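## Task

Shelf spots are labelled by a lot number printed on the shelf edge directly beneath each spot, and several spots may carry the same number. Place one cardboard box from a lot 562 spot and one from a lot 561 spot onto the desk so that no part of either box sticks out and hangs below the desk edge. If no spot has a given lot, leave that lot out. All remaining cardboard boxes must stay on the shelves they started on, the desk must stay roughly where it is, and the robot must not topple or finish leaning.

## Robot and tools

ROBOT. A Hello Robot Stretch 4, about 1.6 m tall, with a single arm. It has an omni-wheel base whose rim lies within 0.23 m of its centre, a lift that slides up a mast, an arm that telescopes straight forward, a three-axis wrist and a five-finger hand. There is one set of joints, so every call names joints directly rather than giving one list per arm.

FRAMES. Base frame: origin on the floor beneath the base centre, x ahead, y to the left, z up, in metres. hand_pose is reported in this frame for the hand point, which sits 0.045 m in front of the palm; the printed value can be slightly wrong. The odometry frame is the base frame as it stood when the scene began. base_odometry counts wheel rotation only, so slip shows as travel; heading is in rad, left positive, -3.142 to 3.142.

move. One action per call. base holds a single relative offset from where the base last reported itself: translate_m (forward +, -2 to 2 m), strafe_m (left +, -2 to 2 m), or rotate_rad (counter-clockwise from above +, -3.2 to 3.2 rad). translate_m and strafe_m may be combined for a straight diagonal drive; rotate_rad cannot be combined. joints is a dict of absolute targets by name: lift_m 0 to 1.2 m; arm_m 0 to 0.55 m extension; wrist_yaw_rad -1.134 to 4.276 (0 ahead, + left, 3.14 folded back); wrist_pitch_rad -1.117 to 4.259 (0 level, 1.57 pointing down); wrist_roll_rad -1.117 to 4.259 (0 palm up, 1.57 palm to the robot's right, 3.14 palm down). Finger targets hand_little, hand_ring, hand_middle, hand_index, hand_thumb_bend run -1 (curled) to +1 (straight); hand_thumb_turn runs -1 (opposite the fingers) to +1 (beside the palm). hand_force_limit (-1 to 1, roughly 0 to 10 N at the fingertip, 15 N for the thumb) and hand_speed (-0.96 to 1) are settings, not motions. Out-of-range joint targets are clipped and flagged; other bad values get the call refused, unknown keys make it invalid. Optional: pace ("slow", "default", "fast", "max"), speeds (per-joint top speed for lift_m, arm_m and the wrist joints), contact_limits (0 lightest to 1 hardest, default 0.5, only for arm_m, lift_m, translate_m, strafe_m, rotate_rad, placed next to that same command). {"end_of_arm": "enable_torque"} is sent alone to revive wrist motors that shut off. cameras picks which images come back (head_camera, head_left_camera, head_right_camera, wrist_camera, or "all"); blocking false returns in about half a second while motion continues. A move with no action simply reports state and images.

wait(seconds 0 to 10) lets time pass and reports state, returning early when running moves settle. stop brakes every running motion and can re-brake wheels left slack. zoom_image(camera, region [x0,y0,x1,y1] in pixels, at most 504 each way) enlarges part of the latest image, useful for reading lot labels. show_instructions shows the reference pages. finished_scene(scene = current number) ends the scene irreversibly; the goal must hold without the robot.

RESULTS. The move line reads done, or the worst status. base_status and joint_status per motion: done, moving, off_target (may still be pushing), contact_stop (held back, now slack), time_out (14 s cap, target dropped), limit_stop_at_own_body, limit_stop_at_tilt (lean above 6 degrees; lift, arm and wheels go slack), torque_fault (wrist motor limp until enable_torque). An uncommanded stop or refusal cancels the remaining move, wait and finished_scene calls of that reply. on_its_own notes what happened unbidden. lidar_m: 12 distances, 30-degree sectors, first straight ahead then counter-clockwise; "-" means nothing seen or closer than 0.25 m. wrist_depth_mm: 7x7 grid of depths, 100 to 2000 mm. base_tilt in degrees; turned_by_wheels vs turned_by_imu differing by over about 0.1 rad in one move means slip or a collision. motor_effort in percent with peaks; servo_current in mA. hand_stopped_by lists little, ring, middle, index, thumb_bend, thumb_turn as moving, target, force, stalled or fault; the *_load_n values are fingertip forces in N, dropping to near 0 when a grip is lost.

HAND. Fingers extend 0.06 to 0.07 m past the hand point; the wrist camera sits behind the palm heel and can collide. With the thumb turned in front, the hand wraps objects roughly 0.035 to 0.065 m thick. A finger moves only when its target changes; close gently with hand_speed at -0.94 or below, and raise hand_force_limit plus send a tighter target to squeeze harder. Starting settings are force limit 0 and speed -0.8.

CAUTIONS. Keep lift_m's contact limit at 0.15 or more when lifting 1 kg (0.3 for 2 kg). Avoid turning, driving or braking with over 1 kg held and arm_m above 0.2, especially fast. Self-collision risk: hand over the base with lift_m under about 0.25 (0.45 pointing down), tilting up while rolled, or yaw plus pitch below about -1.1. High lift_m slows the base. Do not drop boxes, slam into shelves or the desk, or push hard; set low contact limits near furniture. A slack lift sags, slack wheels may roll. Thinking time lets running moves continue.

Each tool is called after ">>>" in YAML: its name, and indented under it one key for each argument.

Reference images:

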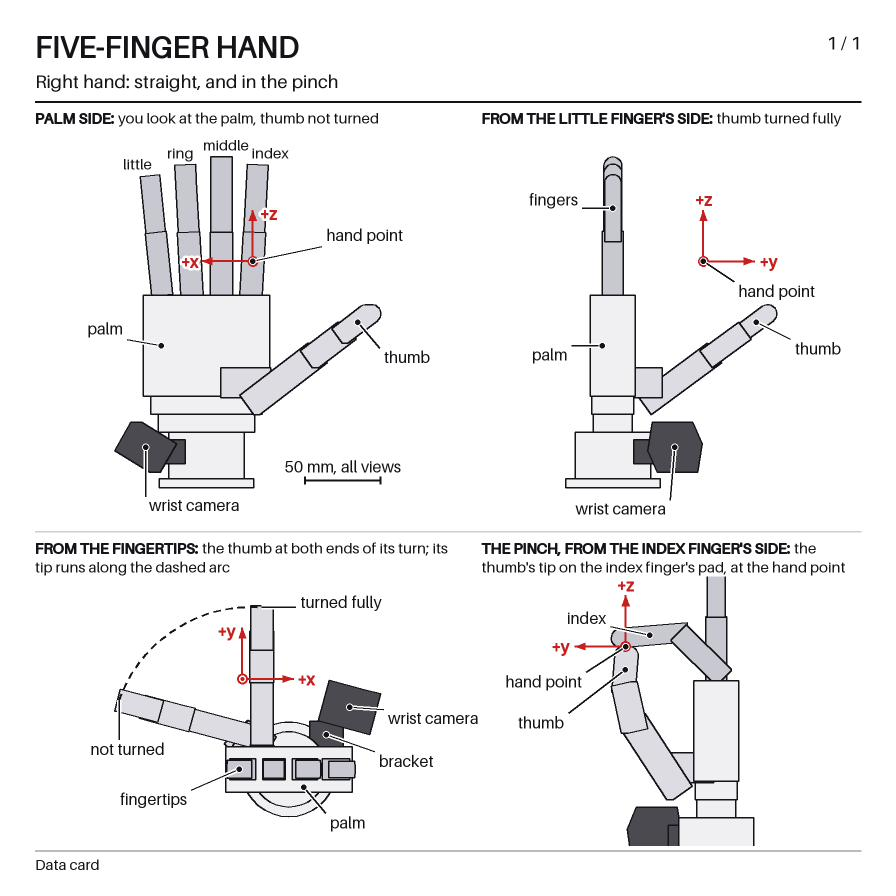

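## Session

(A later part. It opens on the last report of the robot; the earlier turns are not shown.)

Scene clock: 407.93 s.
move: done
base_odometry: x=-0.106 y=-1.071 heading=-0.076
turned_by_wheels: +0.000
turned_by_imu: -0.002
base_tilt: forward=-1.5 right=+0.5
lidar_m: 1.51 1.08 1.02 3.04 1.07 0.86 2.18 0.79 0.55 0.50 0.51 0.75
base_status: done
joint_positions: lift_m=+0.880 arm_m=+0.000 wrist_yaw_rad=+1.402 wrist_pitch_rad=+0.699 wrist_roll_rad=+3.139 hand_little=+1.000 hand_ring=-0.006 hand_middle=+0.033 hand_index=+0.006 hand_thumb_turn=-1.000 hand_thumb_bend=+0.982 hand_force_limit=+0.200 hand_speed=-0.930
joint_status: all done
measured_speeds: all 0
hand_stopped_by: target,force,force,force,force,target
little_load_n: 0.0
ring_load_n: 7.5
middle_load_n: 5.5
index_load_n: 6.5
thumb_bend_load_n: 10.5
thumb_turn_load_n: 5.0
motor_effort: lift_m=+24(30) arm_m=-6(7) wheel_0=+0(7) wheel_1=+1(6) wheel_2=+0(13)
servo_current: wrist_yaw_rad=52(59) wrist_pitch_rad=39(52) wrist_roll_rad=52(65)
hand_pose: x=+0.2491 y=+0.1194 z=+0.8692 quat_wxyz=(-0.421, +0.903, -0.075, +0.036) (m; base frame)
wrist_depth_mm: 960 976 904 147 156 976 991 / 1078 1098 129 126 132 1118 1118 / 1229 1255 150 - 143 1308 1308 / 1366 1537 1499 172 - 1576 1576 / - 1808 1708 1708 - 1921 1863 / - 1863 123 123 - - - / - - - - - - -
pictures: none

>>> move:
  base: {"strafe_m": 1.05, "translate_m": 0.2}
  cameras: ["head_camera"]

Scene clock: 416.87 s.
move: done
base_odometry: x=+0.173 y=-0.039 heading=-0.076
turned_by_wheels: +0.000
turned_by_imu: +0.004
base_tilt: forward=-1.4 right=+0.5
lidar_m: 0.48 0.50 0.71 2.67 1.35 0.99 0.91 0.95 1.64 1.56 1.63 0.51
base_status: done
joint_positions: lift_m=+0.880 arm_m=+0.000 wrist_yaw_rad=+1.402 wrist_pitch_rad=+0.699 wrist_roll_rad=+3.139 hand_little=+1.000 hand_ring=-0.006 hand_middle=+0.033 hand_index=+0.006 hand_thumb_turn=-1.000 hand_thumb_bend=+0.982 hand_force_limit=+0.200 hand_speed=-0.930
joint_status: not commanded
measured_speeds: all 0
hand_stopped_by: target,force,force,force,force,target
little_load_n: 0.0
ring_load_n: 7.5
middle_load_n: 5.5
index_load_n: 6.5
thumb_bend_load_n: 10.5
thumb_turn_load_n: 5.0
motor_effort: lift_m=+23(25) arm_m=-6(6) wheel_0=+1(9) wheel_1=+0(10) wheel_2=-1(8)
servo_current: wrist_yaw_rad=46(52) wrist_pitch_rad=39(52) wrist_roll_rad=46(59)
hand_pose: x=+0.2491 y=+0.1194 z=+0.8693 quat_wxyz=(-0.421, +0.903, -0.075, +0.036) (m; base frame)
wrist_depth_mm: 931 960 904 147 156 976 1008 / 597 1078 129 125 132 1098 1118 / 338 1205 152 - 143 1308 1308 / 389 413 1397 167 - 1537 1576 / - - 1756 1661 - 1921 - / - - 122 123 - - - / - - - - - - -
pictures: head_camera

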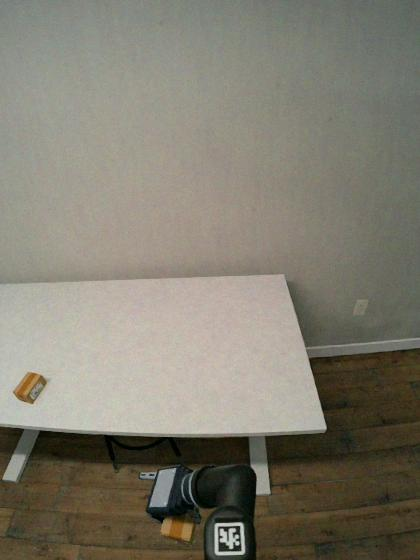

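>>> move:
  joints: {"arm_m": 0.38}

>>> move:
  joints: {"lift_m": 0.79}
  cameras: ["wrist_camera", "head_camera"]

>>> move:
  joints: {"lift_m": 0.776}
  pace: "slow"
  contact_limits: {"lift_m": 0.1}

Scene clock: 428.20 s.
move: done
base_odometry: x=+0.173 y=-0.039 heading=-0.076
turned_by_wheels: +0.000
turned_by_imu: -0.001
base_tilt: forward=-1.4 right=+0.5
lidar_m: 0.48 0.49 0.72 2.69 1.34 1.00 0.91 0.98 1.64 1.55 1.63 0.52
base_status: not commanded
joint_positions: lift_m=+0.880 arm_m=+0.380 wrist_yaw_rad=+1.402 wrist_pitch_rad=+0.699 wrist_roll_rad=+3.139 hand_little=+1.000 hand_ring=-0.006 hand_middle=+0.033 hand_index=+0.006 hand_thumb_turn=-1.000 hand_thumb_bend=+0.982 hand_force_limit=+0.200 hand_speed=-0.930
joint_status: all done
measured_speeds: all 0
hand_stopped_by: target,force,force,force,force,target
little_load_n: 0.0
ring_load_n: 7.5
middle_load_n: 5.0
index_load_n: 6.5
thumb_bend_load_n: 10.5
thumb_turn_load_n: 5.0
motor_effort: lift_m=+23(23) arm_m=+7(10) wheel_0=+1(1) wheel_1=+0(0) wheel_2=-1(2)
servo_current: wrist_yaw_rad=52(59) wrist_pitch_rad=39(46) wrist_roll_rad=52(65)
hand_pose: x=+0.6285 y=+0.1194 z=+0.8693 quat_wxyz=(-0.421, +0.903, -0.075, +0.036) (m; base frame)
wrist_depth_mm: 246 253 237 147 241 260 991 / 279 283 129 126 132 1042 1118 / 325 330 150 - 148 1255 1308 / 389 389 366 167 - 1576 1576 / - - - - - 1921 - / - - 122 122 - - - / - - - - - - -
pictures: none

Scene clock: 429.57 s.
move: done
base_odometry: x=+0.173 y=-0.039 heading=-0.076
turned_by_wheels: +0.000
turned_by_imu: +0.000
base_tilt: forward=-1.4 right=+0.5
lidar_m: 0.49 0.50 0.73 2.67 1.35 0.96 0.92 0.97 1.64 1.56 1.61 0.51
base_status: not commanded
joint_positions: lift_m=+0.790 arm_m=+0.380 wrist_yaw_rad=+1.402 wrist_pitch_rad=+0.699 wrist_roll_rad=+3.139 hand_little=+1.000 hand_ring=-0.006 hand_middle=+0.033 hand_index=+0.006 hand_thumb_turn=-1.000 hand_thumb_bend=+0.982 hand_force_limit=+0.200 hand_speed=-0.930
joint_status: all done
measured_speeds: all 0
hand_stopped_by: target,force,force,force,force,target
little_load_n: 0.0
ring_load_n: 7.5
middle_load_n: 5.5
index_load_n: 6.5
thumb_bend_load_n: 10.5
thumb_turn_load_n: 5.0
motor_effort: lift_m=+14(22) arm_m=+7(7) wheel_0=+1(1) wheel_1=+0(0) wheel_2=-1(2)
servo_current: wrist_yaw_rad=46(52) wrist_pitch_rad=39(46) wrist_roll_rad=52(72)
hand_pose: x=+0.6285 y=+0.1194 z=+0.7800 quat_wxyz=(-0.421, +0.903, -0.075, +0.036) (m; base frame)
wrist_depth_mm: 161 163 153 147 156 164 168 / 181 182 128 126 132 188 189 / 210 212 152 - 148 220 1205 / 251 253 247 167 - 254 1430 / 310 314 301 - - 364 1808 / 364 387 122 123 - - - / - - - - - - -
pictures: head_camera, wrist_camera
camera_calibration:
wrist_camera: T_world_to_cam=[[-0.989711, 0.143021, 0.00414584, 0.619961], [0.0907002, 0.604713, 0.791262, -0.762358], [0.11066, 0.783497, -0.611463, 0.474885], [0, 0, 0, 1]] pos_world=[0.630178, 0.000269394, 0.891029]

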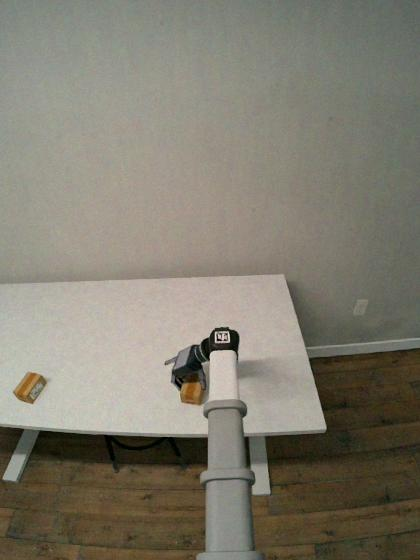

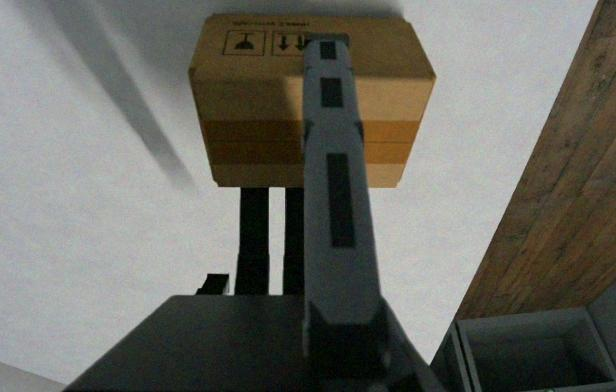

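Scene clock: 430.37 s.
move: done
base_odometry: x=+0.173 y=-0.039 heading=-0.076
turned_by_wheels: +0.000
turned_by_imu: -0.001
base_tilt: forward=-1.4 right=+0.6
lidar_m: 0.47 0.52 0.74 2.68 1.36 0.97 0.92 0.96 1.64 1.56 1.63 0.51
base_status: not commanded
joint_positions: lift_m=+0.777 arm_m=+0.380 wrist_yaw_rad=+1.401 wrist_pitch_rad=+0.699 wrist_roll_rad=+3.140 hand_little=+1.000 hand_ring=-0.006 hand_middle=+0.033 hand_index=+0.006 hand_thumb_turn=-1.000 hand_thumb_bend=+0.982 hand_force_limit=+0.200 hand_speed=-0.930
joint_status: all done
measured_speeds: all 0
hand_stopped_by: target,force,force,force,force,target
little_load_n: 0.0
ring_load_n: 6.0
middle_load_n: 2.5
index_load_n: 5.0
thumb_bend_load_n: 10.5
thumb_turn_load_n: 2.5
motor_effort: lift_m=+7(15) arm_m=+7(7) wheel_0=-2(2) wheel_1=+0(0) wheel_2=-4(4)
servo_current: wrist_yaw_rad=46(52) wrist_pitch_rad=46(46) wrist_roll_rad=46(59)
contact_limits: lift_m 0.1
hand_pose: x=+0.6285 y=+0.1194 z=+0.7667 quat_wxyz=(-0.421, +0.903, -0.076, +0.036) (m; base frame)
wrist_depth_mm: 156 159 148 143 146 163 - / 176 178 127 126 131 184 184 / 207 209 149 - 146 216 1205 / 249 253 244 - - 253 1537 / 315 317 304 - - 353 1921 / 399 379 122 123 - - - / - - - - - - -
pictures: none

>>> move:
  joints: {"hand_index": 0.4, "hand_middle": 0.4, "hand_ring": 0.4, "hand_thumb_bend": 1.0, "hand_speed": -0.85}

>>> move:
  joints: {"hand_index": 1.0, "hand_middle": 1.0, "hand_ring": 1.0, "hand_speed": 0.2}

>>> move:
  joints: {"lift_m": 0.88}
  cameras: ["wrist_camera"]

>>> move:
  joints: {"arm_m": 0.0}
  cameras: ["head_camera"]

Scene clock: 439.13 s.
move: done
base_odometry: x=+0.173 y=-0.039 heading=-0.075
turned_by_wheels: +0.001
turned_by_imu: -0.001
base_tilt: forward=-1.4 right=+0.6
lidar_m: 0.47 0.50 0.74 2.67 1.37 0.98 0.91 0.97 1.63 1.56 1.64 0.50
base_status: not commanded
joint_positions: lift_m=+0.776 arm_m=+0.380 wrist_yaw_rad=+1.401 wrist_pitch_rad=+0.699 wrist_roll_rad=+3.140 hand_little=+1.000 hand_ring=+0.400 hand_middle=+0.400 hand_index=+0.400 hand_thumb_turn=-1.000 hand_thumb_bend=+1.000 hand_force_limit=+0.200 hand_speed=-0.850
joint_status: all done
measured_speeds: all 0
hand_stopped_by: target,target,target,target,target,target
little_load_n: 0.0
ring_load_n: 0.0
middle_load_n: 0.0
index_load_n: 0.0
thumb_bend_load_n: 0.0
thumb_turn_load_n: 0.0
motor_effort: lift_m=+14(15) arm_m=+6(7) wheel_0=+0(3) wheel_1=+0(1) wheel_2=-1(4)
servo_current: wrist_yaw_rad=46(52) wrist_pitch_rad=39(46) wrist_roll_rad=59(59)
contact_limits: lift_m 0.1
hand_pose: x=+0.6286 y=+0.1193 z=+0.7660 quat_wxyz=(-0.421, +0.903, -0.076, +0.036) (m; base frame)
wrist_depth_mm: 144 146 144 143 147 155 - / 168 167 129 122 129 173 174 / 192 193 140 132 133 203 218 / 228 232 216 157 - 244 1464 / 282 285 274 - - 319 1808 / 349 351 122 123 - - - / - - - - - - -
pictures: none

Scene clock: 439.80 s.
move: done
base_odometry: x=+0.173 y=-0.039 heading=-0.075
turned_by_wheels: +0.000
turned_by_imu: +0.000
base_tilt: forward=-1.4 right=+0.6
lidar_m: 0.48 0.52 0.70 2.66 1.36 0.96 0.92 0.97 1.64 1.55 1.63 0.51
base_status: not commanded
joint_positions: lift_m=+0.776 arm_m=+0.380 wrist_yaw_rad=+1.401 wrist_pitch_rad=+0.699 wrist_roll_rad=+3.140 hand_little=+1.000 hand_ring=+1.000 hand_middle=+1.000 hand_index=+1.000 hand_thumb_turn=-1.000 hand_thumb_bend=+1.000 hand_force_limit=+0.200 hand_speed=+0.200
joint_status: all done
measured_speeds: all 0
hand_stopped_by: target,target,target,target,target,target
little_load_n: 0.0
ring_load_n: 0.5
middle_load_n: 0.0
index_load_n: 0.0
thumb_bend_load_n: 0.0
thumb_turn_load_n: 0.0
motor_effort: lift_m=+14(15) arm_m=+6(6) wheel_0=+0(0) wheel_1=+1(1) wheel_2=+0(1)
servo_current: wrist_yaw_rad=46(52) wrist_pitch_rad=39(46) wrist_roll_rad=46(59)
contact_limits: lift_m 0.1
hand_pose: x=+0.6286 y=+0.1193 z=+0.7660 quat_wxyz=(-0.421, +0.903, -0.076, +0.036) (m; base frame)
wrist_depth_mm: 144 147 144 143 147 155 - / 168 167 129 122 129 173 174 / 192 193 140 132 134 202 219 / 228 230 224 157 - 243 1464 / 282 285 287 278 - 319 1808 / 349 351 122 - - - - / - - - - - - -
pictures: none

Scene clock: 441.27 s.
move: done
base_odometry: x=+0.173 y=-0.039 heading=-0.075
turned_by_wheels: +0.000
turned_by_imu: +0.000
base_tilt: forward=-1.4 right=+0.5
lidar_m: 0.46 0.52 0.73 2.67 1.35 0.96 0.93 0.96 1.62 1.55 1.62 0.52
base_status: not commanded
joint_positions: lift_m=+0.880 arm_m=+0.380 wrist_yaw_rad=+1.401 wrist_pitch_rad=+0.699 wrist_roll_rad=+3.140 hand_little=+1.000 hand_ring=+1.000 hand_middle=+1.000 hand_index=+1.000 hand_thumb_turn=-1.000 hand_thumb_bend=+1.000 hand_force_limit=+0.200 hand_speed=+0.200
joint_status: all done
measured_speeds: all 0
hand_stopped_by: target,target,target,target,target,target
little_load_n: -0.5
ring_load_n: 0.0
middle_load_n: 0.0
index_load_n: 0.0
thumb_bend_load_n: 0.0
thumb_turn_load_n: 0.0
motor_effort: lift_m=+24(28) arm_m=+6(6) wheel_0=+0(0) wheel_1=+0(1) wheel_2=-1(1)
servo_current: wrist_yaw_rad=46(52) wrist_pitch_rad=39(46) wrist_roll_rad=59(59)
hand_pose: x=+0.6286 y=+0.1193 z=+0.8692 quat_wxyz=(-0.421, +0.903, -0.076, +0.036) (m; base frame)
wrist_depth_mm: 248 251 238 198 249 270 991 / 278 283 286 225 293 310 1138 / 324 327 332 334 340 1281 1308 / 384 389 382 384 - 1537 1576 / - - - - - - - / - - 122 - - - - / - - - - - - -
pictures: wrist_camera
camera_calibration:
wrist_camera: T_world_to_cam=[[-0.989405, 0.145085, 0.00539254, 0.618104], [0.0929956, 0.604784, 0.790941, -0.833923], [0.111492, 0.783062, -0.611868, 0.529325], [0, 0, 0, 1]] pos_world=[0.63009, 0.000171027, 0.980128]

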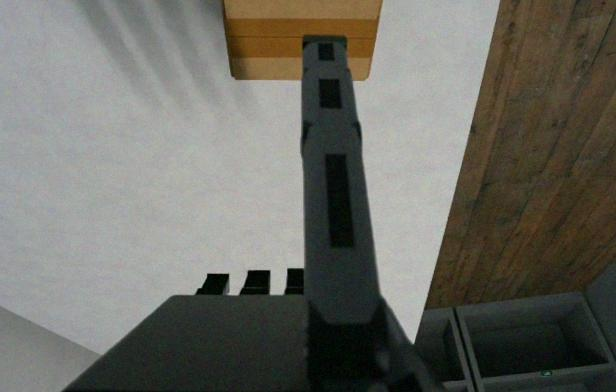

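Scene clock: 443.50 s.
move: done
base_odometry: x=+0.173 y=-0.039 heading=-0.075
turned_by_wheels: +0.000
turned_by_imu: -0.001
base_tilt: forward=-1.5 right=+0.6
lidar_m: 0.48 0.52 0.71 2.67 1.36 0.96 0.93 0.97 1.63 1.55 1.61 0.51
base_status: not commanded
joint_positions: lift_m=+0.880 arm_m=+0.000 wrist_yaw_rad=+1.401 wrist_pitch_rad=+0.699 wrist_roll_rad=+3.140 hand_little=+1.000 hand_ring=+1.000 hand_middle=+1.000 hand_index=+1.000 hand_thumb_turn=-1.000 hand_thumb_bend=+1.000 hand_force_limit=+0.200 hand_speed=+0.200
joint_status: all done
measured_speeds: all 0
hand_stopped_by: target,target,target,target,target,target
little_load_n: 0.0
ring_load_n: -0.5
middle_load_n: 0.0
index_load_n: 0.0
thumb_bend_load_n: 0.0
thumb_turn_load_n: 0.0
motor_effort: lift_m=+24(25) arm_m=-7(10) wheel_0=+0(0) wheel_1=+1(1) wheel_2=-1(1)
servo_current: wrist_yaw_rad=52(59) wrist_pitch_rad=39(52) wrist_roll_rad=46(72)
hand_pose: x=+0.2491 y=+0.1193 z=+0.8692 quat_wxyz=(-0.421, +0.903, -0.076, +0.036) (m; base frame)
wrist_depth_mm: 931 960 960 931 960 991 991 / 627 1078 1078 1078 1118 1118 1118 / 336 1205 1255 1255 - 1308 1308 / 387 768 1430 1537 - 1576 1576 / - - 1808 1808 - - - / - - 122 - - - - / - - - - - - -
pictures: head_camera

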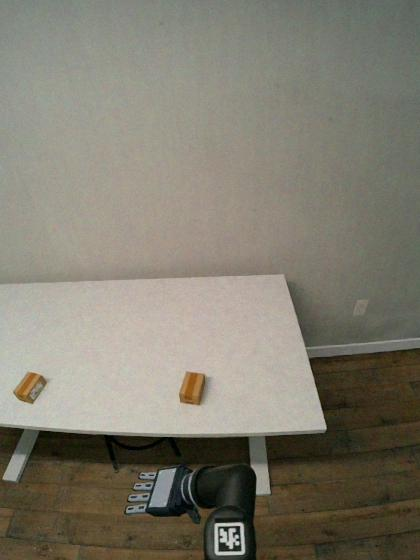

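Both boxes are on the desk. Finish scene 2.

>>> finished_scene:
  scene: 2

The scene is finished: the task was done.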